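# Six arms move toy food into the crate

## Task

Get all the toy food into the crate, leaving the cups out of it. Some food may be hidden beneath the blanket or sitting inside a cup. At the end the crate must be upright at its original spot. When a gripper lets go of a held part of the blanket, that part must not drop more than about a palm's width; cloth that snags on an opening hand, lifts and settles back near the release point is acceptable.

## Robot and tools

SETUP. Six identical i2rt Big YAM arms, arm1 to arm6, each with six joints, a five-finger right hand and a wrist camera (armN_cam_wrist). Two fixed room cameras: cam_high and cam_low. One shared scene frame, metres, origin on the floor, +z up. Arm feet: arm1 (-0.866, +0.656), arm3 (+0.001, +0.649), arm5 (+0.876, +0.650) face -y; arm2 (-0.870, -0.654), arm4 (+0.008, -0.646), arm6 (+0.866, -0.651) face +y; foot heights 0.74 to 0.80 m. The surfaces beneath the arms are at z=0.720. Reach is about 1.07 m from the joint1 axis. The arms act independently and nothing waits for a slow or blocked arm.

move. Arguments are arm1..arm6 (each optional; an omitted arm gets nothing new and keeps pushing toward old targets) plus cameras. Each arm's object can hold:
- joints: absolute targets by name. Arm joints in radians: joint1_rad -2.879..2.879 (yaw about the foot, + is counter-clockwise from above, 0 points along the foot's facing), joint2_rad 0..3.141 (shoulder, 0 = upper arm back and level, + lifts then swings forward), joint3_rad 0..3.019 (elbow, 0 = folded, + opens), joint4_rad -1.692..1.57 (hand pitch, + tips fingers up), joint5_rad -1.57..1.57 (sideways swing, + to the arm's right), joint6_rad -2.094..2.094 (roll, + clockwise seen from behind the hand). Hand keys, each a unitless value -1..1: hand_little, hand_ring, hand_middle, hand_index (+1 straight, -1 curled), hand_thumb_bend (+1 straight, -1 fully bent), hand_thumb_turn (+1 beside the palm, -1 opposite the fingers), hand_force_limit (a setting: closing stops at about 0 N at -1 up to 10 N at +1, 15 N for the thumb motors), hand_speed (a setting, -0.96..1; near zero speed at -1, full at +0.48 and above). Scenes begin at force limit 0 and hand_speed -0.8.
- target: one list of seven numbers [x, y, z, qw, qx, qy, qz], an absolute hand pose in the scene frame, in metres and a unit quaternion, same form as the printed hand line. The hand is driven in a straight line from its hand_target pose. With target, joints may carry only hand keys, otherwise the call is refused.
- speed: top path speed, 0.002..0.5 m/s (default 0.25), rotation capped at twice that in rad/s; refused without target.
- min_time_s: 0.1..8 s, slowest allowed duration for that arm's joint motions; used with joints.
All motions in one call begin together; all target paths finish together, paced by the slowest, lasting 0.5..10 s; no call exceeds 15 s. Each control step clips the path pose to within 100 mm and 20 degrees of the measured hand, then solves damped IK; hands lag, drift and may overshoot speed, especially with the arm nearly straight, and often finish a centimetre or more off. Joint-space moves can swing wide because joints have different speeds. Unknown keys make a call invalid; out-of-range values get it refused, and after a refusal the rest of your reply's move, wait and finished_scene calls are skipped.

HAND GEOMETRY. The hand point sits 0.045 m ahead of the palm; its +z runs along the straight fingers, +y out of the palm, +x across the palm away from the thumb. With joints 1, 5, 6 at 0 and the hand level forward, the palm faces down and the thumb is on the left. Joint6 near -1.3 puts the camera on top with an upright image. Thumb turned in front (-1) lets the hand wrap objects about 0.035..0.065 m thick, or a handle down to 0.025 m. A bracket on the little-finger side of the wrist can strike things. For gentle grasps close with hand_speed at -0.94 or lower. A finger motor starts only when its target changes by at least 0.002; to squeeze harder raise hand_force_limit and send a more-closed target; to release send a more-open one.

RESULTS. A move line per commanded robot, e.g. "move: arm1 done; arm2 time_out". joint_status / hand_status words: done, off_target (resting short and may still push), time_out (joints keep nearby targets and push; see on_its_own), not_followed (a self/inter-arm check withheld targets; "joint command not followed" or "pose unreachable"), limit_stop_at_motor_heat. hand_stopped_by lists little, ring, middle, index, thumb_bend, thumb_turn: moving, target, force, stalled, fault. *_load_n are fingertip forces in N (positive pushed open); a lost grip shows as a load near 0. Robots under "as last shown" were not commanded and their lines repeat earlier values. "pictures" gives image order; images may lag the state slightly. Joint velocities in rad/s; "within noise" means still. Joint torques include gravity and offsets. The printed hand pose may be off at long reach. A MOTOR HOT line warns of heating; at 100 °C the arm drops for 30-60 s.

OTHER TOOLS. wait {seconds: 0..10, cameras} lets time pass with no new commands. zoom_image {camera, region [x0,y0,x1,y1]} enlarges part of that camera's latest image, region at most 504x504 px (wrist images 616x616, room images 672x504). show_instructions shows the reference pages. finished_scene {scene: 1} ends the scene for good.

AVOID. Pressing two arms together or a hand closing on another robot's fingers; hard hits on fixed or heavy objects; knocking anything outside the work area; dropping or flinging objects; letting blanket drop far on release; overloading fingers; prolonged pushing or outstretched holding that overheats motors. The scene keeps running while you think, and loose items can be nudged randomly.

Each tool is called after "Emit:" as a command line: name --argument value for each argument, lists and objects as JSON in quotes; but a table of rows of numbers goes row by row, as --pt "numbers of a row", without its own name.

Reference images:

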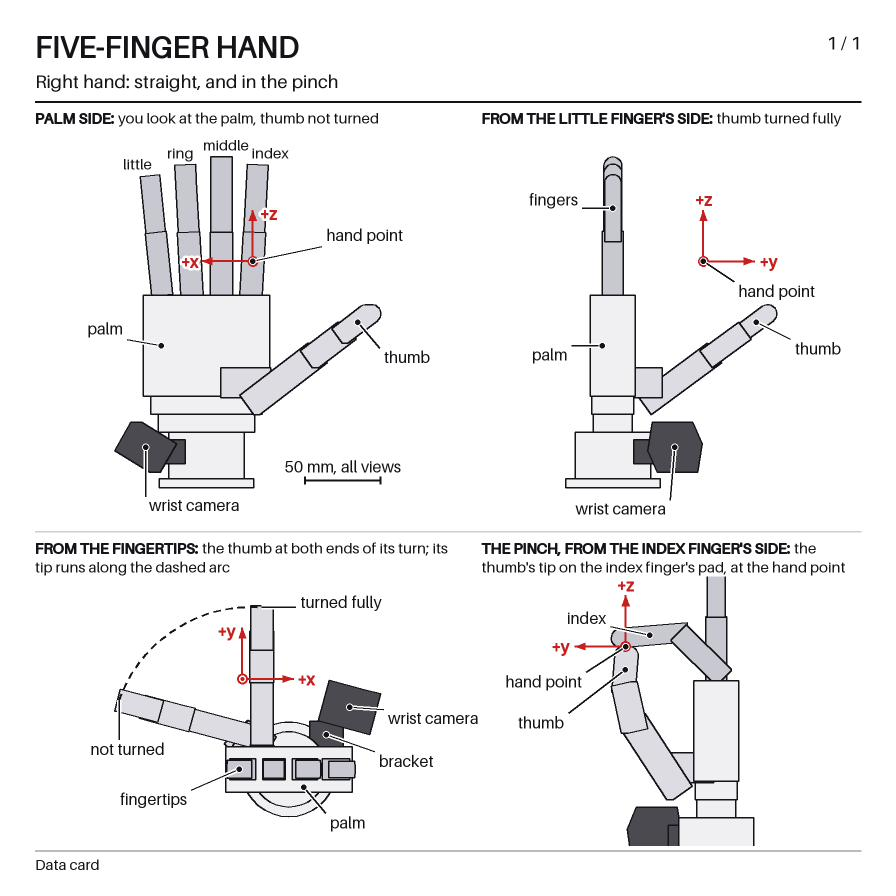

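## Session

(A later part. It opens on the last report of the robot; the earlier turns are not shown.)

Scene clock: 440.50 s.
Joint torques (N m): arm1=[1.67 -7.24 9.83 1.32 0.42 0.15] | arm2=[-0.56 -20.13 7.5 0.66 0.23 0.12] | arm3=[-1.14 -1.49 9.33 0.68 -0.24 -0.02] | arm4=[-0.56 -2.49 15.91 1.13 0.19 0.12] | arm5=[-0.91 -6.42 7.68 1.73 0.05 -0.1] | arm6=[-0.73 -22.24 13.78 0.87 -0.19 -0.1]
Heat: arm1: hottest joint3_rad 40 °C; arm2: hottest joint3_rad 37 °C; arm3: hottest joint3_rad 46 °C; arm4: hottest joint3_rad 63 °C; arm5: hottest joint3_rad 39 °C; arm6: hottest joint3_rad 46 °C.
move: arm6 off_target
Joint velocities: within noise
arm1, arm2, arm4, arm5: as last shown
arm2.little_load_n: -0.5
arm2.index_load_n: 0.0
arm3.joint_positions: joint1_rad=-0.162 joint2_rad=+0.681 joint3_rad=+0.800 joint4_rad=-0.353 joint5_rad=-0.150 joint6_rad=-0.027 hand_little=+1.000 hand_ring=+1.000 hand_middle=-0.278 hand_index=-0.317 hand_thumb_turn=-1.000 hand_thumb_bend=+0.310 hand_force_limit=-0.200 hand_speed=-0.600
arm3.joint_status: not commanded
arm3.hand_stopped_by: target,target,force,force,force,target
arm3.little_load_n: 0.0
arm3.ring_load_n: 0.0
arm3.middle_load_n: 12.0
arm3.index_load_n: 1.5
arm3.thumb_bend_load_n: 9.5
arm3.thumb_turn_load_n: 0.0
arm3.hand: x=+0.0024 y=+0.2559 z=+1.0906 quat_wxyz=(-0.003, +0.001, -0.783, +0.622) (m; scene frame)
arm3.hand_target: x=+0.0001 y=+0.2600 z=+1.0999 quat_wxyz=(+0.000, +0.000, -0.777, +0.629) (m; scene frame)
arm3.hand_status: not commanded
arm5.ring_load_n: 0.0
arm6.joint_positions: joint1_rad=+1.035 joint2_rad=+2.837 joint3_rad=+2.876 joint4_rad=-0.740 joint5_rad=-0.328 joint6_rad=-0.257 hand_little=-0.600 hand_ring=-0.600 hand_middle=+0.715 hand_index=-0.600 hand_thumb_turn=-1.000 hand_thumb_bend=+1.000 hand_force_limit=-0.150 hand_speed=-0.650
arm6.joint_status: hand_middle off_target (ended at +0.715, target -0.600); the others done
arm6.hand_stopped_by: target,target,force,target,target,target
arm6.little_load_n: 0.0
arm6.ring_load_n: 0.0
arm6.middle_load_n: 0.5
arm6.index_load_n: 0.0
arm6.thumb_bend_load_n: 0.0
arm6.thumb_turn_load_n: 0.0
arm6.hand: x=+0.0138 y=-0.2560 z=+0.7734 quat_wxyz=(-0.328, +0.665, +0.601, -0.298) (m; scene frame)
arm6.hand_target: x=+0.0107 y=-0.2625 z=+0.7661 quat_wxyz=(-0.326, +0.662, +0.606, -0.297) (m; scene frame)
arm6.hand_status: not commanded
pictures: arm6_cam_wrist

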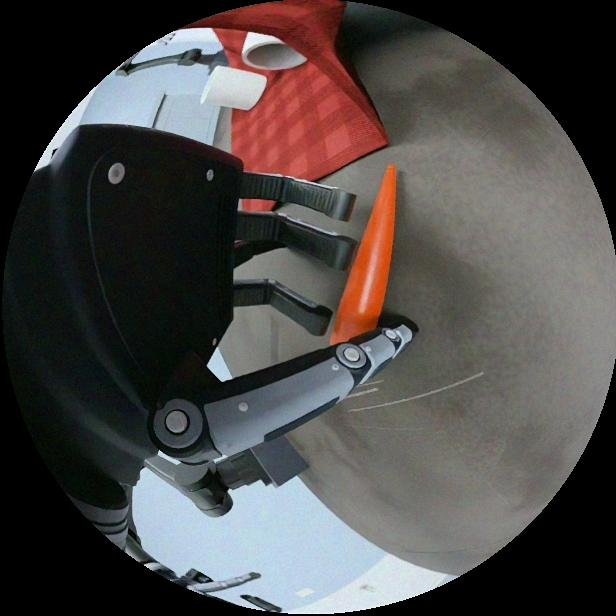

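Emit:
move --arm6 '{"joints":{"hand_middle":-0.59}}'

Emit:
move --arm6 '{"joints":{"hand_thumb_bend":0.5,"hand_force_limit":-0.2,"hand_speed":-0.7}}' --cameras '["arm6_cam_wrist"]'

Scene clock: 442.40 s.
Joint torques (N m): arm1=[1.61 -7.36 9.81 1.33 0.42 0.14] | arm2=[-0.62 -20.01 7.51 0.69 0.23 0.11] | arm3=[-1.26 -2.43 9.25 0.77 -0.21 -0.04] | arm4=[-0.56 -2.49 15.92 1.11 0.19 0.11] | arm5=[-0.91 -6.42 7.68 1.73 0.05 -0.09] | arm6=[-0.91 -22.53 12.89 1.02 -0.19 -0.09]
Heat: arm1: hottest joint3_rad 40 °C; arm2: hottest joint3_rad 37 °C; arm3: hottest joint3_rad 46 °C; arm4: hottest joint3_rad 63 °C; arm5: hottest joint3_rad 39 °C; arm6: hottest joint3_rad 46 °C.
move: arm6 done
Joint velocities: within noise
arm1, arm2, arm3, arm5: as last shown
arm2.little_load_n: 0.0
arm2.thumb_bend_load_n: -0.5
arm3.ring_load_n: -0.5
arm4.joint_positions: joint1_rad=-0.745 joint2_rad=+0.636 joint3_rad=+0.485 joint4_rad=-0.577 joint5_rad=+0.266 joint6_rad=+0.188 hand_little=-1.000 hand_ring=-1.000 hand_middle=+1.000 hand_index=+1.000 hand_thumb_turn=-1.000 hand_thumb_bend=+1.000 hand_force_limit=-0.250 hand_speed=-0.500
arm4.joint_status: not commanded
arm4.hand_stopped_by: target,target,target,target,target,target
arm4.little_load_n: 0.0
arm4.ring_load_n: 0.0
arm4.middle_load_n: 0.0
arm4.index_load_n: 0.0
arm4.thumb_bend_load_n: 0.0
arm4.thumb_turn_load_n: 0.0
arm4.hand: x=+0.2336 y=-0.4419 z=+0.9185 quat_wxyz=(-0.347, +0.774, -0.476, +0.234) (m; scene frame)
arm4.hand_target: x=+0.2446 y=-0.4325 z=+0.9475 quat_wxyz=(-0.367, +0.760, -0.481, +0.237) (m; scene frame)
arm4.hand_status: not commanded
arm5.ring_load_n: -0.5
arm6.joint_positions: joint1_rad=+1.035 joint2_rad=+2.843 joint3_rad=+2.886 joint4_rad=-0.742 joint5_rad=-0.328 joint6_rad=-0.257 hand_little=-0.600 hand_ring=-0.600 hand_middle=-0.590 hand_index=-0.600 hand_thumb_turn=-1.000 hand_thumb_bend=+1.000 hand_force_limit=-0.150 hand_speed=-0.650
arm6.joint_status: all done
arm6.hand_stopped_by: target,target,target,target,target,target
arm6.little_load_n: 0.0
arm6.ring_load_n: 0.0
arm6.middle_load_n: 0.0
arm6.index_load_n: 0.0
arm6.thumb_bend_load_n: 0.0
arm6.thumb_turn_load_n: 0.0
arm6.hand: x=+0.0133 y=-0.2557 z=+0.7729 quat_wxyz=(-0.329, +0.665, +0.601, -0.298) (m; scene frame)
arm6.hand_target: x=+0.0108 y=-0.2623 z=+0.7660 quat_wxyz=(-0.326, +0.662, +0.606, -0.297) (m; scene frame)
arm6.hand_status: not commanded
pictures: none

Scene clock: 443.83 s.
Joint torques (N m): arm1=[1.61 -7.24 9.83 1.33 0.42 0.15] | arm2=[-0.5 -20.19 7.47 0.65 0.23 0.11] | arm3=[-1.67 -1.85 9.42 0.75 -0.16 -0.01] | arm4=[-0.5 -2.49 15.91 1.13 0.19 0.11] | arm5=[-0.91 -6.42 7.68 1.73 0.05 -0.1] | arm6=[-0.79 -22.53 12.89 0.99 -0.19 -0.09]
Heat: arm1: hottest joint3_rad 40 °C; arm2: hottest joint3_rad 37 °C; arm3: hottest joint3_rad 46 °C; arm4: hottest joint3_rad 63 °C; arm5: hottest joint3_rad 39 °C; arm6: hottest joint3_rad 46 °C.
move: arm6 off_target
Joint velocities: within noise
arm1, arm2, arm3, arm4, arm5: as last shown
arm1.little_load_n: -0.5
arm1.index_load_n: -0.5
arm2.thumb_bend_load_n: 0.0
arm5.ring_load_n: 0.0
arm6.joint_positions: joint1_rad=+1.035 joint2_rad=+2.843 joint3_rad=+2.886 joint4_rad=-0.742 joint5_rad=-0.328 joint6_rad=-0.257 hand_little=-0.600 hand_ring=-0.600 hand_middle=-0.590 hand_index=-0.600 hand_thumb_turn=-1.000 hand_thumb_bend=+0.792 hand_force_limit=-0.200 hand_speed=-0.700
arm6.joint_status: hand_thumb_bend off_target (ended at +0.792, target +0.500); the others done
arm6.hand_stopped_by: target,target,target,target,force,target
arm6.little_load_n: 0.0
arm6.ring_load_n: 0.0
arm6.middle_load_n: 0.0
arm6.index_load_n: 0.0
arm6.thumb_bend_load_n: 6.5
arm6.thumb_turn_load_n: 2.5
arm6.hand: x=+0.0133 y=-0.2557 z=+0.7729 quat_wxyz=(-0.329, +0.665, +0.601, -0.298) (m; scene frame)
arm6.hand_target: x=+0.0108 y=-0.2623 z=+0.7660 quat_wxyz=(-0.326, +0.662, +0.606, -0.297) (m; scene frame)
arm6.hand_status: not commanded
pictures: arm6_cam_wrist

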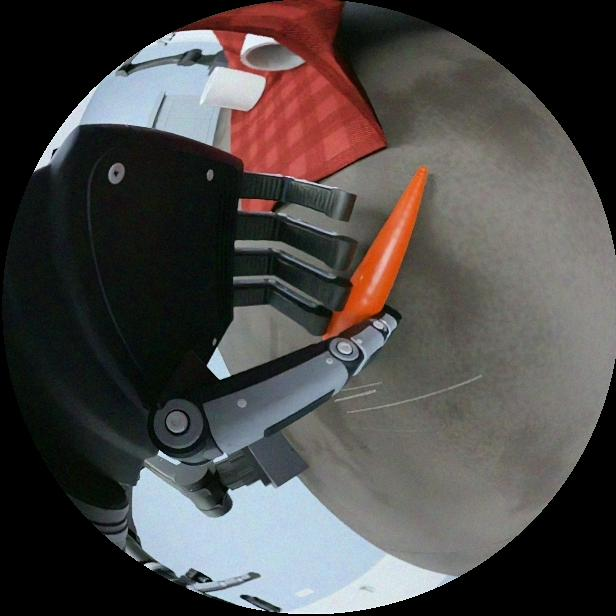

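Emit:
move --arm6 '{"joints":{"hand_speed":-0.3,"hand_thumb_bend":1.0,"hand_little":1.0,"hand_ring":1.0,"hand_middle":1.0,"hand_index":1.0}}'

Emit:
move --arm6 '{"target":[0.022,-0.258,0.753,0.3232,-0.6626,-0.6072,0.2962],"speed":0.06}' --cameras '["arm6_cam_wrist"]'

Scene clock: 445.47 s.
Joint torques (N m): arm1=[1.49 -7.3 9.84 1.32 0.42 0.14] | arm2=[-0.67 -20.19 7.49 0.75 0.23 0.11] | arm3=[-1.67 -2.96 9.09 0.79 -0.22 -0.03] | arm4=[-0.62 -2.49 15.92 1.13 0.19 0.11] | arm5=[-0.91 -6.42 7.68 1.74 0.05 -0.1] | arm6=[-0.85 -22.42 12.68 1.11 -0.24 -0.1]
Heat: arm1: hottest joint3_rad 40 °C; arm2: hottest joint3_rad 37 °C; arm3: hottest joint3_rad 47 °C; arm4: hottest joint3_rad 63 °C; arm5: hottest joint3_rad 39 °C; arm6: hottest joint3_rad 46 °C.
move: arm6 done
Joint velocities: arm1=[within noise] | arm2=[within noise] | arm3=[within noise] | arm4=[within noise] | arm5=[within noise] | arm6=[-0.015 -0.005 -0.046 -0.007 -0.022 -0.007]
arm1, arm3, arm4, arm5: as last shown
arm1.index_load_n: 0.0
arm2.joint_positions: joint1_rad=-1.115 joint2_rad=+1.801 joint3_rad=+1.645 joint4_rad=-0.524 joint5_rad=+0.194 joint6_rad=+0.142 hand_little=+1.000 hand_ring=+1.000 hand_middle=+1.000 hand_index=+1.000 hand_thumb_turn=-1.000 hand_thumb_bend=+1.000 hand_force_limit=-0.250 hand_speed=+0.000
arm2.joint_status: not commanded
arm2.hand_stopped_by: target,target,target,target,target,target
arm2.little_load_n: 0.5
arm2.ring_load_n: 0.0
arm2.middle_load_n: 0.0
arm2.index_load_n: 0.0
arm2.thumb_bend_load_n: 0.0
arm2.thumb_turn_load_n: 0.0
arm2.hand: x=-0.2164 y=-0.3330 z=+0.9763 quat_wxyz=(-0.339, +0.702, -0.561, +0.278) (m; scene frame)
arm2.hand_target: x=-0.2199 y=-0.3301 z=+0.9800 quat_wxyz=(-0.341, +0.698, -0.566, +0.276) (m; scene frame)
arm2.hand_status: not commanded
arm3.ring_load_n: 0.0
arm3.index_load_n: 2.0
arm6.joint_positions: joint1_rad=+1.034 joint2_rad=+2.845 joint3_rad=+2.888 joint4_rad=-0.744 joint5_rad=-0.327 joint6_rad=-0.257 hand_little=+1.000 hand_ring=+1.000 hand_middle=+1.000 hand_index=+1.000 hand_thumb_turn=-1.000 hand_thumb_bend=+1.000 hand_force_limit=-0.200 hand_speed=-0.300
arm6.joint_status: all done
arm6.hand_stopped_by: target,target,target,target,target,target
arm6.little_load_n: 0.0
arm6.ring_load_n: 0.0
arm6.middle_load_n: -0.5
arm6.index_load_n: 0.0
arm6.thumb_bend_load_n: 0.0
arm6.thumb_turn_load_n: 0.0
arm6.hand: x=+0.0136 y=-0.2552 z=+0.7727 quat_wxyz=(-0.329, +0.665, +0.601, -0.298) (m; scene frame)
arm6.hand_target: x=+0.0108 y=-0.2623 z=+0.7658 quat_wxyz=(-0.326, +0.662, +0.606, -0.297) (m; scene frame)
arm6.hand_status: not commanded
pictures: none

Scene clock: 446.60 s.
Joint torques (N m): arm1=[1.67 -7.36 9.85 1.35 0.42 0.15] | arm2=[-0.26 -20.01 7.5 0.73 0.23 0.1] | arm3=[-1.49 -2.2 9.25 0.9 -0.25 -0.03] | arm4=[-0.56 -2.49 15.91 1.11 0.19 0.12] | arm5=[-0.91 -6.42 7.68 1.74 0.05 -0.1] | arm6=[-1.61 -23.71 8.47 1.62 -0.26 -0.12]
Heat: arm1: hottest joint3_rad 40 °C; arm2: hottest joint3_rad 37 °C; arm3: hottest joint3_rad 47 °C; arm4: hottest joint3_rad 63 °C; arm5: hottest joint3_rad 39 °C; arm6: hottest joint3_rad 46 °C.
move: arm6 off_target
Joint velocities: within noise
arm1, arm2, arm3, arm4, arm5: as last shown
arm1.little_load_n: 0.0
arm2.little_load_n: 0.0
arm2.thumb_turn_load_n: 0.5
arm3.middle_load_n: 11.5
arm3.index_load_n: 1.5
arm5.middle_load_n: -0.5
arm6.joint_positions: joint1_rad=+1.034 joint2_rad=+2.766 joint3_rad=+2.720 joint4_rad=-0.644 joint5_rad=-0.336 joint6_rad=-0.266 hand_little=+1.000 hand_ring=+1.000 hand_middle=+1.000 hand_index=+1.000 hand_thumb_turn=-1.000 hand_thumb_bend=+0.999 hand_force_limit=-0.200 hand_speed=-0.300
arm6.joint_status: not commanded
arm6.hand_stopped_by: target,target,target,target,target,target
arm6.little_load_n: 0.0
arm6.ring_load_n: 0.0
arm6.middle_load_n: 0.0
arm6.index_load_n: 0.0
arm6.thumb_bend_load_n: -1.5
arm6.thumb_turn_load_n: -1.5
arm6.hand: x=+0.0157 y=-0.2578 z=+0.7701 quat_wxyz=(-0.333, +0.659, +0.604, -0.302) (m; scene frame)
arm6.hand_target: x=+0.0220 y=-0.2579 z=+0.7531 quat_wxyz=(-0.323, +0.663, +0.607, -0.296) (m; scene frame)
arm6.hand_status: off_target (0.018 m and 1.4 deg from the pose sent, 0.022 m and 1.1 deg at the start)
pictures: arm6_cam_wrist

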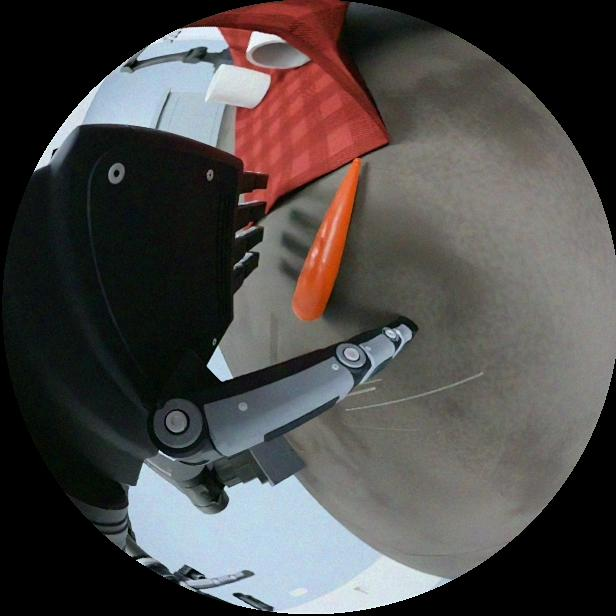

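Emit:
move --arm6 '{"target":[0.01,-0.26,0.800,0.3478,-0.7130,-0.5471,0.2669],"speed":0.08}' --cameras '["arm6_cam_wrist"]'

Scene clock: 449.03 s.
Joint torques (N m): arm1=[1.67 -7.18 9.81 1.31 0.42 0.14] | arm2=[-0.5 -20.13 7.53 0.7 0.25 0.11] | arm3=[-1.85 -2.43 9.46 0.84 -0.22 0.02] | arm4=[-0.56 -2.49 15.92 1.13 0.19 0.11] | arm5=[-0.91 -6.42 7.66 1.74 0.05 -0.1] | arm6=[-0.15 -26.05 11.08 0.91 -0.08 0.08]
Heat: arm1: hottest joint3_rad 40 °C; arm2: hottest joint3_rad 37 °C; arm3: hottest joint3_rad 47 °C; arm4: hottest joint3_rad 63 °C; arm5: hottest joint3_rad 39 °C; arm6: hottest joint3_rad 46 °C.
move: arm6 off_target
Joint velocities: within noise
arm1.joint_positions: joint1_rad=+1.412 joint2_rad=+1.415 joint3_rad=+0.921 joint4_rad=-0.086 joint5_rad=+1.181 joint6_rad=+0.536 hand_little=+0.400 hand_ring=+0.350 hand_middle=+0.350 hand_index=+0.350 hand_thumb_turn=-1.000 hand_thumb_bend=+0.991 hand_force_limit=-0.200 hand_speed=-0.750
arm1.joint_status: not commanded
arm1.hand_stopped_by: target,target,target,target,force,target
arm1.little_load_n: 0.0
arm1.ring_load_n: 0.0
arm1.middle_load_n: -0.5
arm1.index_load_n: 0.0
arm1.thumb_bend_load_n: 0.0
arm1.thumb_turn_load_n: 0.0
arm1.hand: x=-0.3827 y=+0.4180 z=+0.9969 quat_wxyz=(-0.052, +0.070, -0.774, +0.627) (m; scene frame)
arm1.hand_target: x=-0.3800 y=+0.4200 z=+1.0000 quat_wxyz=(-0.055, +0.068, -0.774, +0.627) (m; scene frame)
arm1.hand_status: not commanded
arm2, arm3, arm4: as last shown
arm2.little_load_n: -0.5
arm2.middle_load_n: -0.5
arm2.thumb_turn_load_n: 0.0
arm3.middle_load_n: 12.0
arm5.joint_positions: joint1_rad=-0.947 joint2_rad=+1.238 joint3_rad=+0.712 joint4_rad=+0.338 joint5_rad=+0.260 joint6_rad=+0.053 hand_little=+1.000 hand_ring=+1.000 hand_middle=+1.000 hand_index=+1.000 hand_thumb_turn=-1.000 hand_thumb_bend=+1.000 hand_force_limit=-0.200 hand_speed=-0.500
arm5.joint_status: not commanded
arm5.hand_stopped_by: target,target,target,target,target,target
arm5.little_load_n: 0.0
arm5.ring_load_n: 0.0
arm5.middle_load_n: 0.0
arm5.index_load_n: 0.0
arm5.thumb_bend_load_n: 0.0
arm5.thumb_turn_load_n: 0.0
arm5.hand: x=+0.4216 y=+0.3449 z=+1.0146 quat_wxyz=(+0.364, -0.438, -0.630, +0.528) (m; scene frame)
arm5.hand_target: x=+0.4204 y=+0.3501 z=+1.0002 quat_wxyz=(+0.361, -0.446, -0.637, +0.516) (m; scene frame)
arm5.hand_status: not commanded
arm6.joint_positions: joint1_rad=+1.046 joint2_rad=+2.750 joint3_rad=+2.705 joint4_rad=-0.657 joint5_rad=-0.181 joint6_rad=-0.149 hand_little=+1.000 hand_ring=+1.000 hand_middle=+1.000 hand_index=+1.000 hand_thumb_turn=-1.000 hand_thumb_bend=+1.000 hand_force_limit=-0.200 hand_speed=-0.300
arm6.joint_status: not commanded
arm6.hand_stopped_by: target,target,target,target,target,target
arm6.little_load_n: 0.0
arm6.ring_load_n: 0.0
arm6.middle_load_n: 0.0
arm6.index_load_n: 0.0
arm6.thumb_bend_load_n: -0.5
arm6.thumb_turn_load_n: -0.5
arm6.hand: x=+0.0179 y=-0.2476 z=+0.7702 quat_wxyz=(-0.342, +0.718, +0.547, -0.260) (m; scene frame)
arm6.hand_target: x=+0.0098 y=-0.2598 z=+0.7994 quat_wxyz=(-0.348, +0.713, +0.547, -0.267) (m; scene frame)
arm6.hand_status: off_target (0.033 m and 1.2 deg from the pose sent, 0.030 m and 10.0 deg at the start)
pictures: arm6_cam_wrist

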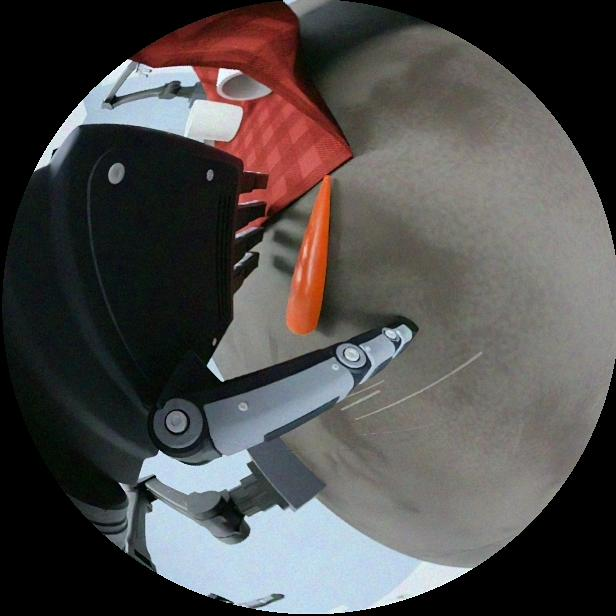

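Emit:
move --arm6 '{"target":[-0.022,-0.253,0.802,0.3478,-0.7130,-0.5471,0.2669],"speed":0.1}' --cameras '["arm6_cam_wrist"]'

Scene clock: 451.20 s.
Joint torques (N m): arm1=[1.67 -7.24 9.83 1.33 0.42 0.15] | arm2=[-0.79 -19.96 7.47 0.7 0.23 0.11] | arm3=[-2.49 -1.79 9.37 0.79 -0.2 -0.06] | arm4=[-0.56 -2.49 15.92 1.11 0.19 0.11] | arm5=[-0.91 -6.42 7.68 1.74 0.05 -0.09] | arm6=[-1.03 -23.88 10.61 1.52 -0.16 -0.03]
Heat: arm1: hottest joint3_rad 40 °C; arm2: hottest joint3_rad 37 °C; arm3: hottest joint3_rad 47 °C; arm4: hottest joint3_rad 64 °C; arm5: hottest joint3_rad 39 °C; arm6: hottest joint3_rad 46 °C.
move: arm6 not_followed
Joint velocities: within noise
arm1, arm2, arm3, arm5: as last shown
arm1.middle_load_n: 0.0
arm2.little_load_n: 0.0
arm2.middle_load_n: 0.0
arm2.index_load_n: -0.5
arm3.middle_load_n: 11.5
arm3.index_load_n: 2.0
arm4.joint_positions: joint1_rad=-0.745 joint2_rad=+0.636 joint3_rad=+0.485 joint4_rad=-0.577 joint5_rad=+0.266 joint6_rad=+0.188 hand_little=-1.000 hand_ring=-1.000 hand_middle=+1.000 hand_index=+1.000 hand_thumb_turn=-1.000 hand_thumb_bend=+1.000 hand_force_limit=-0.250 hand_speed=-0.500
arm4.joint_status: not commanded
arm4.hand_stopped_by: target,target,target,target,target,target
arm4.little_load_n: 0.0
arm4.ring_load_n: 0.0
arm4.middle_load_n: 0.0
arm4.index_load_n: 0.0
arm4.thumb_bend_load_n: 0.0
arm4.thumb_turn_load_n: 0.0
arm4.hand: x=+0.2336 y=-0.4419 z=+0.9185 quat_wxyz=(-0.347, +0.774, -0.476, +0.234) (m; scene frame)
arm4.hand_target: x=+0.2446 y=-0.4325 z=+0.9475 quat_wxyz=(-0.367, +0.760, -0.481, +0.237) (m; scene frame)
arm4.hand_status: not commanded
arm5.middle_load_n: -0.5
arm6.joint_positions: joint1_rad=+1.048 joint2_rad=+2.767 joint3_rad=+2.751 joint4_rad=-0.700 joint5_rad=-0.175 joint6_rad=-0.144 hand_little=+1.000 hand_ring=+1.000 hand_middle=+1.000 hand_index=+1.000 hand_thumb_turn=-1.000 hand_thumb_bend=+1.000 hand_force_limit=-0.200 hand_speed=-0.300
arm6.joint_status: not commanded
arm6.hand_stopped_by: target,target,target,target,target,target
arm6.little_load_n: 0.0
arm6.ring_load_n: 0.0
arm6.middle_load_n: 0.0
arm6.index_load_n: 0.0
arm6.thumb_bend_load_n: 0.0
arm6.thumb_turn_load_n: 0.0
arm6.hand: x=+0.0184 y=-0.2489 z=+0.7735 quat_wxyz=(-0.337, +0.722, +0.547, -0.256) (m; scene frame)
arm6.hand_target: x=+0.0184 y=-0.2489 z=+0.7735 quat_wxyz=(-0.337, +0.722, +0.547, -0.256) (m; scene frame)
arm6.hand_status: not_followed (0.050 m and 2.1 deg from the pose sent, 0.051 m and 1.2 deg at the start)
pictures: arm6_cam_wrist
led back after a hold (arm6 arm): the arm was led back toward your command in small steps, so it may still be short of it.
pose unreachable (arm6 arm): on one or more control steps of this call this arm could not follow its commanded pose, so it was not sent that pose on those steps. On the call's last step it was still not sent that pose. It may still have moved: this result reports where it is.
cause: moving toward the commanded pose would bring a part of the arm too close to another arm (a part of this arm and the arm4 arm's hand, along the way the arms are being sent, or toward where that arm still pushes).

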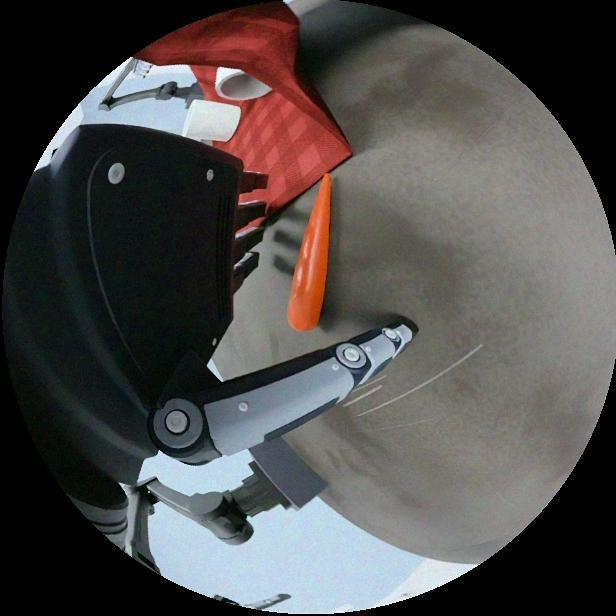

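Emit:
move --arm4 '{"joints":{"joint1_rad":-2.0},"min_time_s":2.5}'

Emit:
move --arm6 '{"target":[-0.018,-0.248,0.80,0.3478,-0.7130,-0.5471,0.2669],"speed":0.1}' --cameras '["arm6_cam_wrist"]'

Scene clock: 454.33 s.
Joint torques (N m): arm1=[1.67 -7.36 9.83 1.35 0.41 0.15] | arm2=[-0.56 -20.07 7.45 0.69 0.22 0.11] | arm3=[-1.61 -2.2 9.5 0.91 -0.22 -0.04] | arm4=[-0.56 -2.49 15.94 1.14 0.18 0.11] | arm5=[-0.91 -6.42 7.68 1.73 0.05 -0.1] | arm6=[-1.26 -23.88 10.61 1.52 -0.15 -0.03]
Heat: arm1: hottest joint3_rad 40 °C; arm2: hottest joint3_rad 37 °C; arm3: hottest joint3_rad 47 °C; arm4: hottest joint3_rad 64 °C; arm5: hottest joint3_rad 39 °C; arm6: hottest joint3_rad 45 °C.
move: arm4 done
Joint velocities: within noise
arm1, arm2, arm3, arm5, arm6: as last shown
arm2.index_load_n: 0.0
arm3.middle_load_n: 12.0
arm3.index_load_n: 1.5
arm4.joint_positions: joint1_rad=-1.995 joint2_rad=+0.636 joint3_rad=+0.485 joint4_rad=-0.577 joint5_rad=+0.266 joint6_rad=+0.188 hand_little=-1.000 hand_ring=-1.000 hand_middle=+1.000 hand_index=+1.000 hand_thumb_turn=-1.000 hand_thumb_bend=+1.000 hand_force_limit=-0.250 hand_speed=-0.500
arm4.joint_status: all done
arm4.hand_stopped_by: target,target,target,target,target,target
arm4.little_load_n: 0.0
arm4.ring_load_n: 0.0
arm4.middle_load_n: 0.0
arm4.index_load_n: 0.0
arm4.thumb_bend_load_n: 0.0
arm4.thumb_turn_load_n: 0.5
arm4.hand: x=+0.2737 y=-0.7942 z=+0.9194 quat_wxyz=(-0.141, +0.351, -0.837, +0.397) (m; scene frame)
arm4.hand_target: x=+0.2862 y=-0.8013 z=+0.9485 quat_wxyz=(-0.156, +0.337, -0.833, +0.411) (m; scene frame)
arm4.hand_status: not commanded
pictures: none

Scene clock: 455.37 s.
Joint torques (N m): arm1=[1.61 -7.24 9.83 1.33 0.42 0.15] | arm2=[-0.32 -20.13 7.45 0.7 0.24 0.11] | arm3=[-1.79 -2.78 9.25 0.75 -0.22 0.02] | arm4=[-0.56 -2.43 15.92 1.14 0.18 0.11] | arm5=[-0.91 -6.42 7.68 1.74 0.05 -0.09] | arm6=[-0.62 -22.83 16.53 2.45 -0.05 0.08]
Heat: arm1: hottest joint3_rad 40 °C; arm2: hottest joint3_rad 37 °C; arm3: hottest joint3_rad 47 °C; arm4: hottest joint3_rad 64 °C; arm5: hottest joint3_rad 39 °C; arm6: hottest joint3_rad 45 °C.
move: arm6 off_target
Joint velocities: within noise
arm1, arm2, arm4, arm5: as last shown
arm3.joint_positions: joint1_rad=-0.162 joint2_rad=+0.681 joint3_rad=+0.800 joint4_rad=-0.353 joint5_rad=-0.150 joint6_rad=-0.027 hand_little=+1.000 hand_ring=+1.000 hand_middle=-0.278 hand_index=-0.317 hand_thumb_turn=-1.000 hand_thumb_bend=+0.310 hand_force_limit=-0.200 hand_speed=-0.600
arm3.joint_status: not commanded
arm3.hand_stopped_by: target,target,force,force,force,target
arm3.little_load_n: 0.0
arm3.ring_load_n: 0.0
arm3.middle_load_n: 11.5
arm3.index_load_n: 2.0
arm3.thumb_bend_load_n: 9.5
arm3.thumb_turn_load_n: 0.0
arm3.hand: x=+0.0024 y=+0.2559 z=+1.0906 quat_wxyz=(-0.003, +0.001, -0.783, +0.622) (m; scene frame)
arm3.hand_target: x=+0.0001 y=+0.2600 z=+1.0999 quat_wxyz=(+0.000, +0.000, -0.777, +0.629) (m; scene frame)
arm3.hand_status: not commanded
arm4.thumb_turn_load_n: 0.0
arm5.middle_load_n: 0.0
arm5.thumb_bend_load_n: 0.5
arm6.joint_positions: joint1_rad=+1.050 joint2_rad=+2.829 joint3_rad=+2.863 joint4_rad=-0.703 joint5_rad=-0.163 joint6_rad=-0.129 hand_little=+1.000 hand_ring=+1.000 hand_middle=+1.000 hand_index=+1.000 hand_thumb_turn=-1.000 hand_thumb_bend=+1.000 hand_force_limit=-0.200 hand_speed=-0.300
arm6.joint_status: not commanded
arm6.hand_stopped_by: target,target,target,target,target,target
arm6.little_load_n: 0.0
arm6.ring_load_n: 0.0
arm6.middle_load_n: 0.0
arm6.index_load_n: 0.0
arm6.thumb_bend_load_n: 0.0
arm6.thumb_turn_load_n: 0.0
arm6.hand: x=+0.0054 y=-0.2428 z=+0.7767 quat_wxyz=(-0.357, +0.719, +0.536, -0.263) (m; scene frame)
arm6.hand_target: x=-0.0137 y=-0.2501 z=+0.8006 quat_wxyz=(-0.382, +0.703, +0.531, -0.280) (m; scene frame)
arm6.hand_status: off_target (0.033 m and 1.8 deg from the pose sent, 0.045 m and 2.1 deg at the start; a joint's target at an end of its range on 23 of 31 steps)
pictures: arm6_cam_wrist

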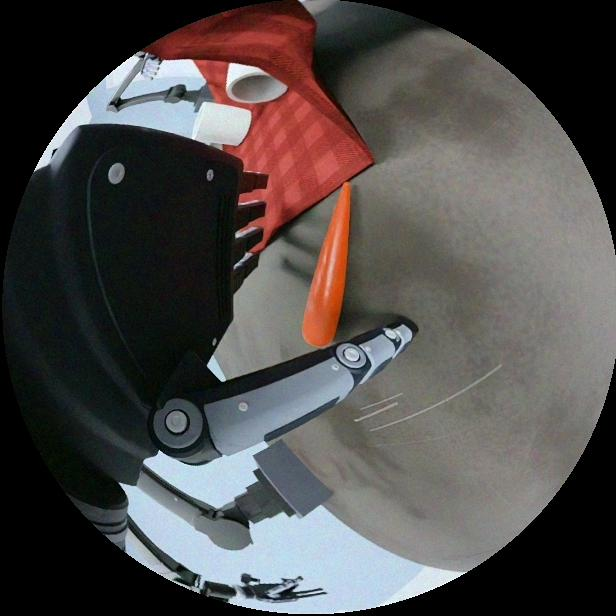

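Emit:
move --arm6 '{"target":[-0.045,-0.250,0.825,0.3846,-0.6939,-0.5325,0.2951],"speed":0.1}' --cameras '["arm6_cam_wrist"]'

Scene clock: 457.13 s.
Joint torques (N m): arm1=[1.61 -7.3 9.83 1.32 0.42 0.15] | arm2=[-0.38 -20.13 7.5 0.66 0.25 0.11] | arm3=[-1.96 -2.32 9.28 0.79 -0.2 0.04] | arm4=[-0.56 -2.49 15.92 1.13 0.18 0.11] | arm5=[-0.91 -6.42 7.68 1.73 0.05 -0.09] | arm6=[-0.03 -23.06 16.66 2.74 -0.04 0.09]
Heat: arm1: hottest joint3_rad 40 °C; arm2: hottest joint3_rad 37 °C; arm3: hottest joint3_rad 47 °C; arm4: hottest joint3_rad 64 °C; arm5: hottest joint3_rad 39 °C; arm6: hottest joint3_rad 45 °C.
move: arm6 off_target
Joint velocities: within noise
arm1, arm2, arm3, arm4, arm5: as last shown
arm1.thumb_bend_load_n: 0.5
arm3.middle_load_n: 12.0
arm3.index_load_n: 1.5
arm5.thumb_bend_load_n: 0.0
arm6.joint_positions: joint1_rad=+1.068 joint2_rad=+2.829 joint3_rad=+2.863 joint4_rad=-0.582 joint5_rad=-0.158 joint6_rad=-0.101 hand_little=+1.000 hand_ring=+1.000 hand_middle=+1.000 hand_index=+1.000 hand_thumb_turn=-1.000 hand_thumb_bend=+1.000 hand_force_limit=-0.200 hand_speed=-0.300
arm6.joint_status: not commanded
arm6.hand_stopped_by: target,target,target,target,target,target
arm6.little_load_n: 0.0
arm6.ring_load_n: 0.0
arm6.middle_load_n: -0.5
arm6.index_load_n: 0.0
arm6.thumb_bend_load_n: 0.0
arm6.thumb_turn_load_n: 0.0
arm6.hand: x=-0.0239 y=-0.2473 z=+0.7991 quat_wxyz=(-0.400, +0.696, +0.519, -0.292) (m; scene frame)
arm6.hand_target: x=-0.0402 y=-0.2524 z=+0.8256 quat_wxyz=(-0.425, +0.680, +0.511, -0.310) (m; scene frame)
arm6.hand_status: off_target (0.034 m and 2.4 deg from the pose sent, 0.070 m and 5.6 deg at the start; a joint's target at an end of its range on 32 of 35 steps)
pictures: arm6_cam_wrist

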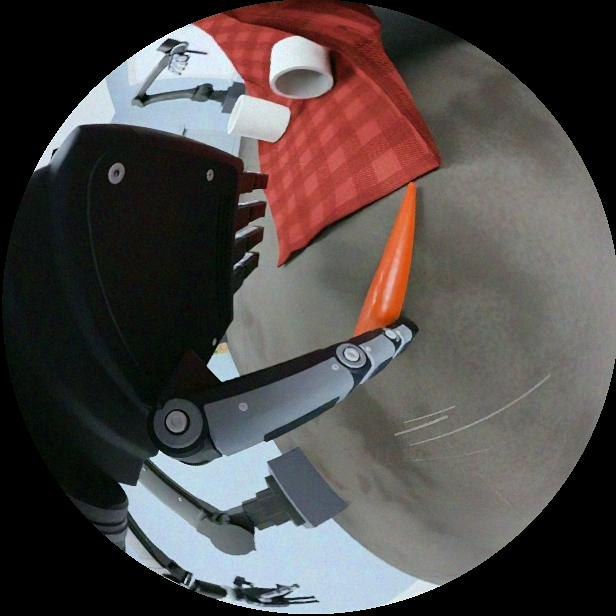

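Emit:
move --arm6 '{"target":[-0.038,-0.250,0.801,0.3846,-0.6939,-0.5325,0.2951],"speed":0.08}' --cameras '["arm6_cam_wrist"]'

Scene clock: 458.43 s.
Joint torques (N m): arm1=[1.67 -7.24 9.81 1.33 0.42 0.15] | arm2=[-0.5 -20.13 7.45 0.68 0.23 0.1] | arm3=[-1.73 -2.2 9.36 0.84 -0.26 -0.03] | arm4=[-0.56 -2.43 15.91 1.11 0.18 0.11] | arm5=[-0.97 -6.42 7.66 1.73 0.05 -0.1] | arm6=[-0.67 -23.06 16.27 1.85 -0.18 0.01]
Heat: arm1: hottest joint3_rad 40 °C; arm2: hottest joint3_rad 37 °C; arm3: hottest joint3_rad 47 °C; arm4: hottest joint3_rad 64 °C; arm5: hottest joint3_rad 39 °C; arm6: hottest joint3_rad 46 °C.
move: arm6 off_target
Joint velocities: within noise
arm1, arm2, arm3, arm4, arm5: as last shown
arm1.thumb_bend_load_n: 0.0
arm1.thumb_turn_load_n: 0.5
arm6.joint_positions: joint1_rad=+1.068 joint2_rad=+2.851 joint3_rad=+2.866 joint4_rad=-0.571 joint5_rad=-0.165 joint6_rad=-0.100 hand_little=+1.000 hand_ring=+1.000 hand_middle=+1.000 hand_index=+1.000 hand_thumb_turn=-1.000 hand_thumb_bend=+1.000 hand_force_limit=-0.200 hand_speed=-0.300
arm6.joint_status: not commanded
arm6.hand_stopped_by: target,target,target,target,target,target
arm6.little_load_n: 0.0
arm6.ring_load_n: 0.0
arm6.middle_load_n: -0.5
arm6.index_load_n: 0.0
arm6.thumb_bend_load_n: 0.0
arm6.thumb_turn_load_n: 0.0
arm6.hand: x=-0.0240 y=-0.2487 z=+0.7816 quat_wxyz=(-0.395, +0.697, +0.521, -0.293) (m; scene frame)
arm6.hand_target: x=-0.0350 y=-0.2515 z=+0.8012 quat_wxyz=(-0.412, +0.685, +0.518, -0.305) (m; scene frame)
arm6.hand_status: off_target (0.024 m and 1.8 deg from the pose sent, 0.014 m and 2.4 deg at the start; a joint's target at an end of its range on 29 of 34 steps)
pictures: arm6_cam_wrist

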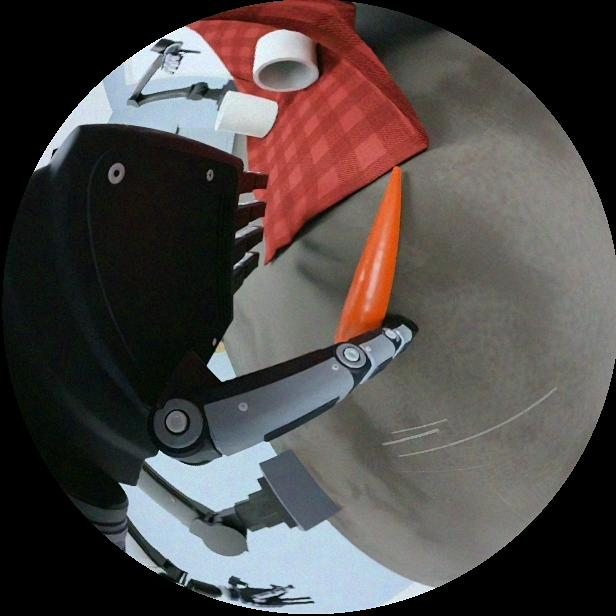

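Emit:
move --arm6 '{"target":[-0.029,-0.252,0.784,0.3846,-0.6939,-0.5325,0.2951],"speed":0.08}' --cameras '["arm6_cam_wrist"]'

Scene clock: 459.90 s.
Joint torques (N m): arm1=[1.61 -7.3 9.84 1.33 0.42 0.15] | arm2=[-0.5 -20.01 7.5 0.68 0.24 0.1] | arm3=[-1.26 -2.37 9.5 0.87 -0.19 -0.04] | arm4=[-0.62 -2.43 15.92 1.11 0.18 0.11] | arm5=[-0.91 -6.42 7.66 1.73 0.05 -0.1] | arm6=[-1.03 -22.12 16.13 1.06 -0.25 -0.13]
Heat: arm1: hottest joint3_rad 39 °C; arm2: hottest joint3_rad 37 °C; arm3: hottest joint3_rad 47 °C; arm4: hottest joint3_rad 64 °C; arm5: hottest joint3_rad 39 °C; arm6: hottest joint3_rad 46 °C.
move: arm6 done
Joint velocities: within noise
arm1, arm3, arm4, arm5: as last shown
arm1.thumb_turn_load_n: 0.0
arm2.joint_positions: joint1_rad=-1.115 joint2_rad=+1.801 joint3_rad=+1.645 joint4_rad=-0.524 joint5_rad=+0.194 joint6_rad=+0.142 hand_little=+1.000 hand_ring=+1.000 hand_middle=+1.000 hand_index=+1.000 hand_thumb_turn=-1.000 hand_thumb_bend=+1.000 hand_force_limit=-0.250 hand_speed=+0.000
arm2.joint_status: not commanded
arm2.hand_stopped_by: target,target,target,target,target,target
arm2.little_load_n: 0.0
arm2.ring_load_n: 0.0
arm2.middle_load_n: 0.0
arm2.index_load_n: -0.5
arm2.thumb_bend_load_n: 0.0
arm2.thumb_turn_load_n: 0.0
arm2.hand: x=-0.2164 y=-0.3330 z=+0.9763 quat_wxyz=(-0.339, +0.702, -0.561, +0.278) (m; scene frame)
arm2.hand_target: x=-0.2199 y=-0.3301 z=+0.9800 quat_wxyz=(-0.341, +0.698, -0.566, +0.276) (m; scene frame)
arm2.hand_status: not commanded
arm6.joint_positions: joint1_rad=+1.068 joint2_rad=+2.853 joint3_rad=+2.869 joint4_rad=-0.581 joint5_rad=-0.176 joint6_rad=-0.100 hand_little=+1.000 hand_ring=+1.000 hand_middle=+1.000 hand_index=+1.000 hand_thumb_turn=-1.000 hand_thumb_bend=+1.000 hand_force_limit=-0.200 hand_speed=-0.300
arm6.joint_status: not commanded
arm6.hand_stopped_by: target,target,target,target,target,target
arm6.little_load_n: 0.0
arm6.ring_load_n: 0.0
arm6.middle_load_n: 0.0
arm6.index_load_n: 0.0
arm6.thumb_bend_load_n: -0.5
arm6.thumb_turn_load_n: 0.0
arm6.hand: x=-0.0230 y=-0.2515 z=+0.7799 quat_wxyz=(-0.389, +0.698, +0.524, -0.296) (m; scene frame)
arm6.hand_target: x=-0.0276 y=-0.2528 z=+0.7838 quat_wxyz=(-0.396, +0.690, +0.527, -0.299) (m; scene frame)
arm6.hand_status: done (0.007 m and 1.2 deg from the pose sent, 0.006 m and 1.8 deg at the start; a joint's target at an end of its range on 22 of 29 steps)
pictures: arm6_cam_wrist

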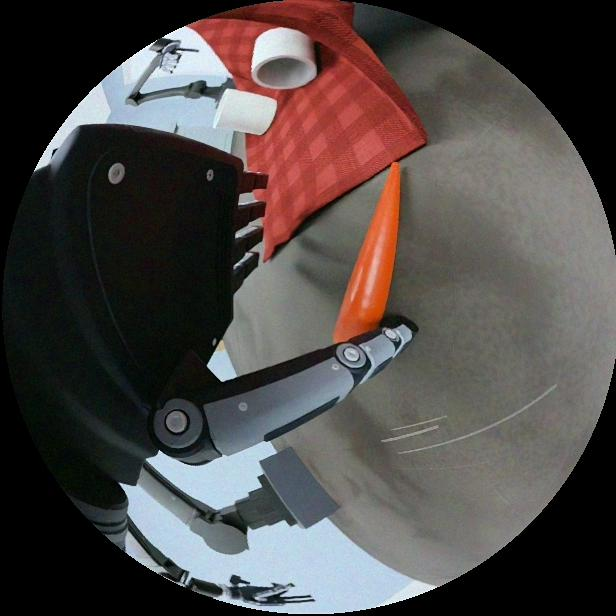

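Emit:
move --arm6 '{"target":[-0.018,-0.25,0.83,0.3846,-0.6939,-0.5325,0.2951],"speed":0.12}'

Emit:
move --arm6 '{"target":[-0.018,-0.25,0.787,0.3846,-0.6939,-0.5325,0.2951],"speed":0.1}' --cameras '["arm6_cam_wrist"]'

Scene clock: 461.10 s.
Joint torques (N m): arm1=[1.55 -7.3 9.81 1.35 0.42 0.15] | arm2=[-0.38 -19.96 7.43 0.75 0.24 0.11] | arm3=[-1.32 -2.08 9.48 1.01 -0.22 0.02] | arm4=[-0.56 -2.43 15.92 1.13 0.18 0.11] | arm5=[-0.91 -6.48 7.68 1.73 0.05 -0.1] | arm6=[-1.85 -26.23 15.56 0.85 -0.25 -0.15]
Heat: arm1: hottest joint3_rad 39 °C; arm2: hottest joint3_rad 37 °C; arm3: hottest joint3_rad 47 °C; arm4: hottest joint3_rad 64 °C; arm5: hottest joint3_rad 39 °C; arm6: hottest joint3_rad 46 °C.
move: arm6 off_target
Joint velocities: within noise
arm1, arm2, arm3, arm4, arm5: as last shown
arm2.index_load_n: 0.0
arm3.middle_load_n: 11.5
arm6.joint_positions: joint1_rad=+1.068 joint2_rad=+2.845 joint3_rad=+2.874 joint4_rad=-0.664 joint5_rad=-0.187 joint6_rad=-0.107 hand_little=+1.000 hand_ring=+1.000 hand_middle=+1.000 hand_index=+1.000 hand_thumb_turn=-1.000 hand_thumb_bend=+1.000 hand_force_limit=-0.200 hand_speed=-0.300
arm6.joint_status: not commanded
arm6.hand_stopped_by: target,target,target,target,target,target
arm6.little_load_n: 0.0
arm6.ring_load_n: 0.0
arm6.middle_load_n: 0.0
arm6.index_load_n: 0.0
arm6.thumb_bend_load_n: -1.0
arm6.thumb_turn_load_n: -0.5
arm6.hand: x=-0.0105 y=-0.2600 z=+0.7751 quat_wxyz=(-0.359, +0.709, +0.535, -0.285) (m; scene frame)
arm6.hand_target: x=-0.0163 y=-0.2510 z=+0.8293 quat_wxyz=(-0.387, +0.693, +0.531, -0.296) (m; scene frame)
arm6.hand_status: off_target (0.056 m and 3.6 deg from the pose sent, 0.050 m and 1.2 deg at the start; a joint's target at an end of its range on 18 of 31 steps)
pictures: none

Scene clock: 462.10 s.
Joint torques (N m): arm1=[1.55 -7.3 9.81 1.33 0.42 0.15] | arm2=[-0.26 -20.01 7.47 0.72 0.23 0.11] | arm3=[-2.02 -2.73 9.22 0.87 -0.18 -0.04] | arm4=[-0.62 -2.49 15.92 1.13 0.17 0.11] | arm5=[-0.91 -6.42 7.68 1.74 0.05 -0.1] | arm6=[-1.79 -24.82 10.4 2.61 -0.24 -0.14]
Heat: arm1: hottest joint3_rad 39 °C; arm2: hottest joint3_rad 37 °C; arm3: hottest joint3_rad 47 °C; arm4: hottest joint3_rad 64 °C; arm5: hottest joint3_rad 39 °C; arm6: hottest joint3_rad 46 °C.
move: arm6 off_target
Joint velocities: within noise
arm1.joint_positions: joint1_rad=+1.412 joint2_rad=+1.415 joint3_rad=+0.921 joint4_rad=-0.086 joint5_rad=+1.181 joint6_rad=+0.536 hand_little=+0.400 hand_ring=+0.350 hand_middle=+0.350 hand_index=+0.350 hand_thumb_turn=-1.000 hand_thumb_bend=+0.991 hand_force_limit=-0.200 hand_speed=-0.750
arm1.joint_status: not commanded
arm1.hand_stopped_by: target,target,target,target,force,target
arm1.little_load_n: 0.0
arm1.ring_load_n: 0.0
arm1.middle_load_n: 0.0
arm1.index_load_n: 0.0
arm1.thumb_bend_load_n: 0.0
arm1.thumb_turn_load_n: 0.0
arm1.hand: x=-0.3827 y=+0.4180 z=+0.9969 quat_wxyz=(-0.052, +0.070, -0.774, +0.627) (m; scene frame)
arm1.hand_target: x=-0.3800 y=+0.4200 z=+1.0000 quat_wxyz=(-0.055, +0.068, -0.774, +0.627) (m; scene frame)
arm1.hand_status: not commanded
arm2, arm3, arm4: as last shown
arm3.middle_load_n: 12.0
arm3.index_load_n: 2.0
arm5.joint_positions: joint1_rad=-0.947 joint2_rad=+1.238 joint3_rad=+0.712 joint4_rad=+0.338 joint5_rad=+0.260 joint6_rad=+0.053 hand_little=+1.000 hand_ring=+1.000 hand_middle=+1.000 hand_index=+1.000 hand_thumb_turn=-1.000 hand_thumb_bend=+1.000 hand_force_limit=-0.200 hand_speed=-0.500
arm5.joint_status: not commanded
arm5.hand_stopped_by: target,target,target,target,target,target
arm5.little_load_n: 0.0
arm5.ring_load_n: 0.0
arm5.middle_load_n: 0.0
arm5.index_load_n: 0.0
arm5.thumb_bend_load_n: 0.0
arm5.thumb_turn_load_n: 0.0
arm5.hand: x=+0.4216 y=+0.3449 z=+1.0146 quat_wxyz=(+0.364, -0.438, -0.630, +0.528) (m; scene frame)
arm5.hand_target: x=+0.4204 y=+0.3501 z=+1.0002 quat_wxyz=(+0.361, -0.446, -0.637, +0.516) (m; scene frame)
arm5.hand_status: not commanded
arm6.joint_positions: joint1_rad=+1.068 joint2_rad=+2.843 joint3_rad=+2.862 joint4_rad=-0.623 joint5_rad=-0.190 joint6_rad=-0.110 hand_little=+1.000 hand_ring=+1.000 hand_middle=+1.000 hand_index=+1.000 hand_thumb_turn=-1.000 hand_thumb_bend=+1.000 hand_force_limit=-0.200 hand_speed=-0.300
arm6.joint_status: not commanded
arm6.hand_stopped_by: target,target,target,target,target,target
arm6.little_load_n: 0.0
arm6.ring_load_n: 0.0
arm6.middle_load_n: 0.0
arm6.index_load_n: -0.5
arm6.thumb_bend_load_n: 0.0
arm6.thumb_turn_load_n: 0.0
arm6.hand: x=-0.0161 y=-0.2574 z=+0.7781 quat_wxyz=(-0.372, +0.701, +0.534, -0.292) (m; scene frame)
arm6.hand_target: x=-0.0178 y=-0.2501 z=+0.7871 quat_wxyz=(-0.384, +0.694, +0.533, -0.295) (m; scene frame)
arm6.hand_status: off_target (0.012 m and 1.7 deg from the pose sent, 0.017 m and 3.6 deg at the start)
pictures: arm6_cam_wrist

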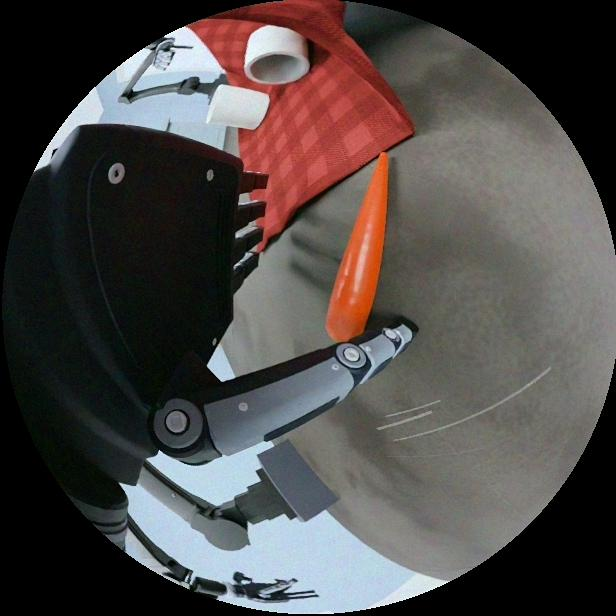

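Emit:
move --arm6 '{"target":[-0.016,-0.236,0.775,0.3846,-0.6939,-0.5325,0.2951],"speed":0.1}' --cameras '["arm6_cam_wrist"]'

Scene clock: 463.30 s.
Joint torques (N m): arm1=[1.67 -7.24 9.84 1.31 0.42 0.15] | arm2=[-0.62 -20.13 7.47 0.72 0.22 0.12] | arm3=[-1.79 -2.08 9.33 0.85 -0.24 -0.04] | arm4=[-0.62 -2.43 15.92 1.13 0.18 0.11] | arm5=[-0.91 -6.42 7.66 1.73 0.06 -0.1] | arm6=[-2.9 -22.24 14.05 2.62 -0.16 -0.16]
Heat: arm1: hottest joint3_rad 39 °C; arm2: hottest joint3_rad 37 °C; arm3: hottest joint3_rad 47 °C; arm4: hottest joint3_rad 64 °C; arm5: hottest joint3_rad 39 °C; arm6: hottest joint3_rad 46 °C.
move: arm6 off_target
Joint velocities: within noise
arm1, arm2, arm3, arm4, arm5: as last shown
arm3.index_load_n: 1.5
arm6.joint_positions: joint1_rad=+1.066 joint2_rad=+2.844 joint3_rad=+2.862 joint4_rad=-0.622 joint5_rad=-0.203 joint6_rad=-0.114 hand_little=+1.000 hand_ring=+1.000 hand_middle=+1.000 hand_index=+1.000 hand_thumb_turn=-1.000 hand_thumb_bend=+1.000 hand_force_limit=-0.200 hand_speed=-0.300
arm6.joint_status: not commanded
arm6.hand_stopped_by: target,target,target,target,target,target
arm6.little_load_n: 0.0
arm6.ring_load_n: 0.0
arm6.middle_load_n: 0.0
arm6.index_load_n: 0.0
arm6.thumb_bend_load_n: 0.0
arm6.thumb_turn_load_n: 0.5
arm6.hand: x=-0.0158 y=-0.2575 z=+0.7780 quat_wxyz=(-0.370, +0.698, +0.537, -0.296) (m; scene frame)
arm6.hand_target: x=-0.0141 y=-0.2369 z=+0.7753 quat_wxyz=(-0.387, +0.693, +0.531, -0.296) (m; scene frame)
arm6.hand_status: off_target (0.022 m and 1.8 deg from the pose sent, 0.022 m and 1.7 deg at the start)
pictures: arm6_cam_wrist

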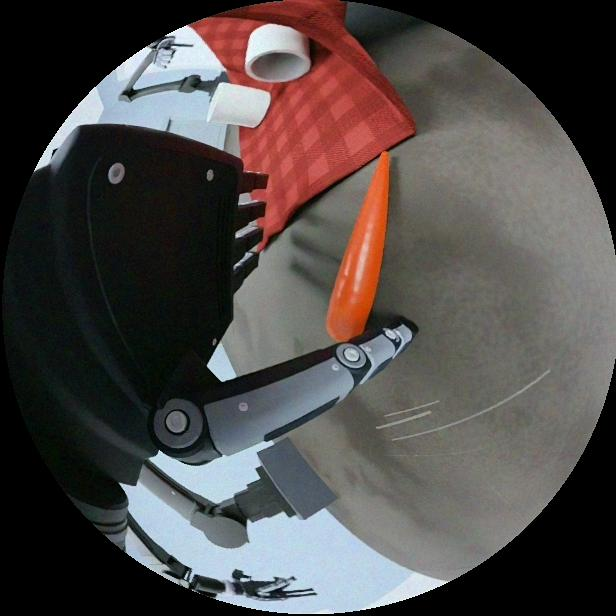

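Emit:
move --arm6 '{"target":[-0.005,-0.245,0.86,0.3846,-0.6939,-0.5325,0.2951],"speed":0.1}' --cameras '["arm6_cam_wrist","cam_high"]'

Scene clock: 465.07 s.
Joint torques (N m): arm1=[1.55 -7.18 9.81 1.32 0.42 0.15] | arm2=[-0.5 -19.84 7.47 0.72 0.24 0.11] | arm3=[-1.85 -2.2 9.54 0.83 -0.21 0.02] | arm4=[-0.56 -2.49 15.92 1.13 0.18 0.11] | arm5=[-0.91 -6.42 7.68 1.73 0.05 -0.1] | arm6=[-2.49 -26.34 11.69 1.22 -0.11 -0.13]
Heat: arm1: hottest joint3_rad 39 °C; arm2: hottest joint3_rad 37 °C; arm3: hottest joint3_rad 47 °C; arm4: hottest joint3_rad 64 °C; arm5: hottest joint3_rad 39 °C; arm6: hottest joint3_rad 46 °C.
move: arm6 off_target
Joint velocities: within noise
arm1, arm2, arm3, arm5: as last shown
arm1.little_load_n: -0.5
arm3.middle_load_n: 11.5
arm4.joint_positions: joint1_rad=-1.995 joint2_rad=+0.636 joint3_rad=+0.485 joint4_rad=-0.577 joint5_rad=+0.266 joint6_rad=+0.188 hand_little=-1.000 hand_ring=-1.000 hand_middle=+1.000 hand_index=+1.000 hand_thumb_turn=-1.000 hand_thumb_bend=+1.000 hand_force_limit=-0.250 hand_speed=-0.500
arm4.joint_status: not commanded
arm4.hand_stopped_by: target,target,target,target,target,target
arm4.little_load_n: 0.0
arm4.ring_load_n: 0.0
arm4.middle_load_n: 0.0
arm4.index_load_n: 0.0
arm4.thumb_bend_load_n: 0.0
arm4.thumb_turn_load_n: 0.0
arm4.hand: x=+0.2737 y=-0.7942 z=+0.9194 quat_wxyz=(-0.141, +0.351, -0.837, +0.397) (m; scene frame)
arm4.hand_target: x=+0.2862 y=-0.8013 z=+0.9485 quat_wxyz=(-0.156, +0.337, -0.833, +0.411) (m; scene frame)
arm4.hand_status: not commanded
arm6.joint_positions: joint1_rad=+1.062 joint2_rad=+2.778 joint3_rad=+2.862 joint4_rad=-0.693 joint5_rad=-0.203 joint6_rad=-0.117 hand_little=+1.000 hand_ring=+1.000 hand_middle=+1.000 hand_index=+1.000 hand_thumb_turn=-1.000 hand_thumb_bend=+1.000 hand_force_limit=-0.200 hand_speed=-0.300
arm6.joint_status: not commanded
arm6.hand_stopped_by: target,target,target,target,target,target
arm6.little_load_n: 0.0
arm6.ring_load_n: 0.0
arm6.middle_load_n: 0.0
arm6.index_load_n: 0.0
arm6.thumb_bend_load_n: 0.0
arm6.thumb_turn_load_n: 0.0
arm6.hand: x=-0.0087 y=-0.2580 z=+0.8264 quat_wxyz=(-0.368, +0.700, +0.537, -0.294) (m; scene frame)
arm6.hand_target: x=-0.0051 y=-0.2451 z=+0.8596 quat_wxyz=(-0.385, +0.694, +0.532, -0.295) (m; scene frame)
arm6.hand_status: off_target (0.036 m and 2.1 deg from the pose sent, 0.084 m and 1.8 deg at the start)
pictures: arm6_cam_wrist, cam_high

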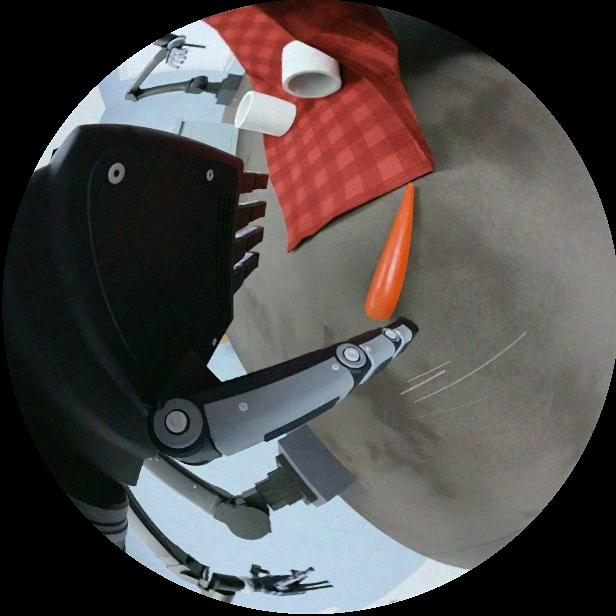

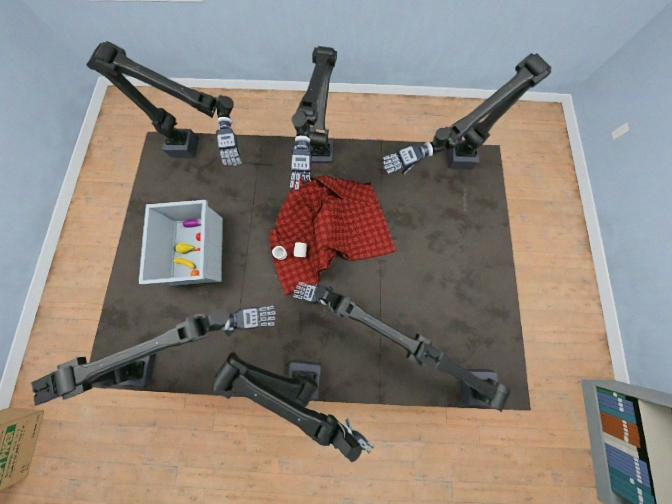

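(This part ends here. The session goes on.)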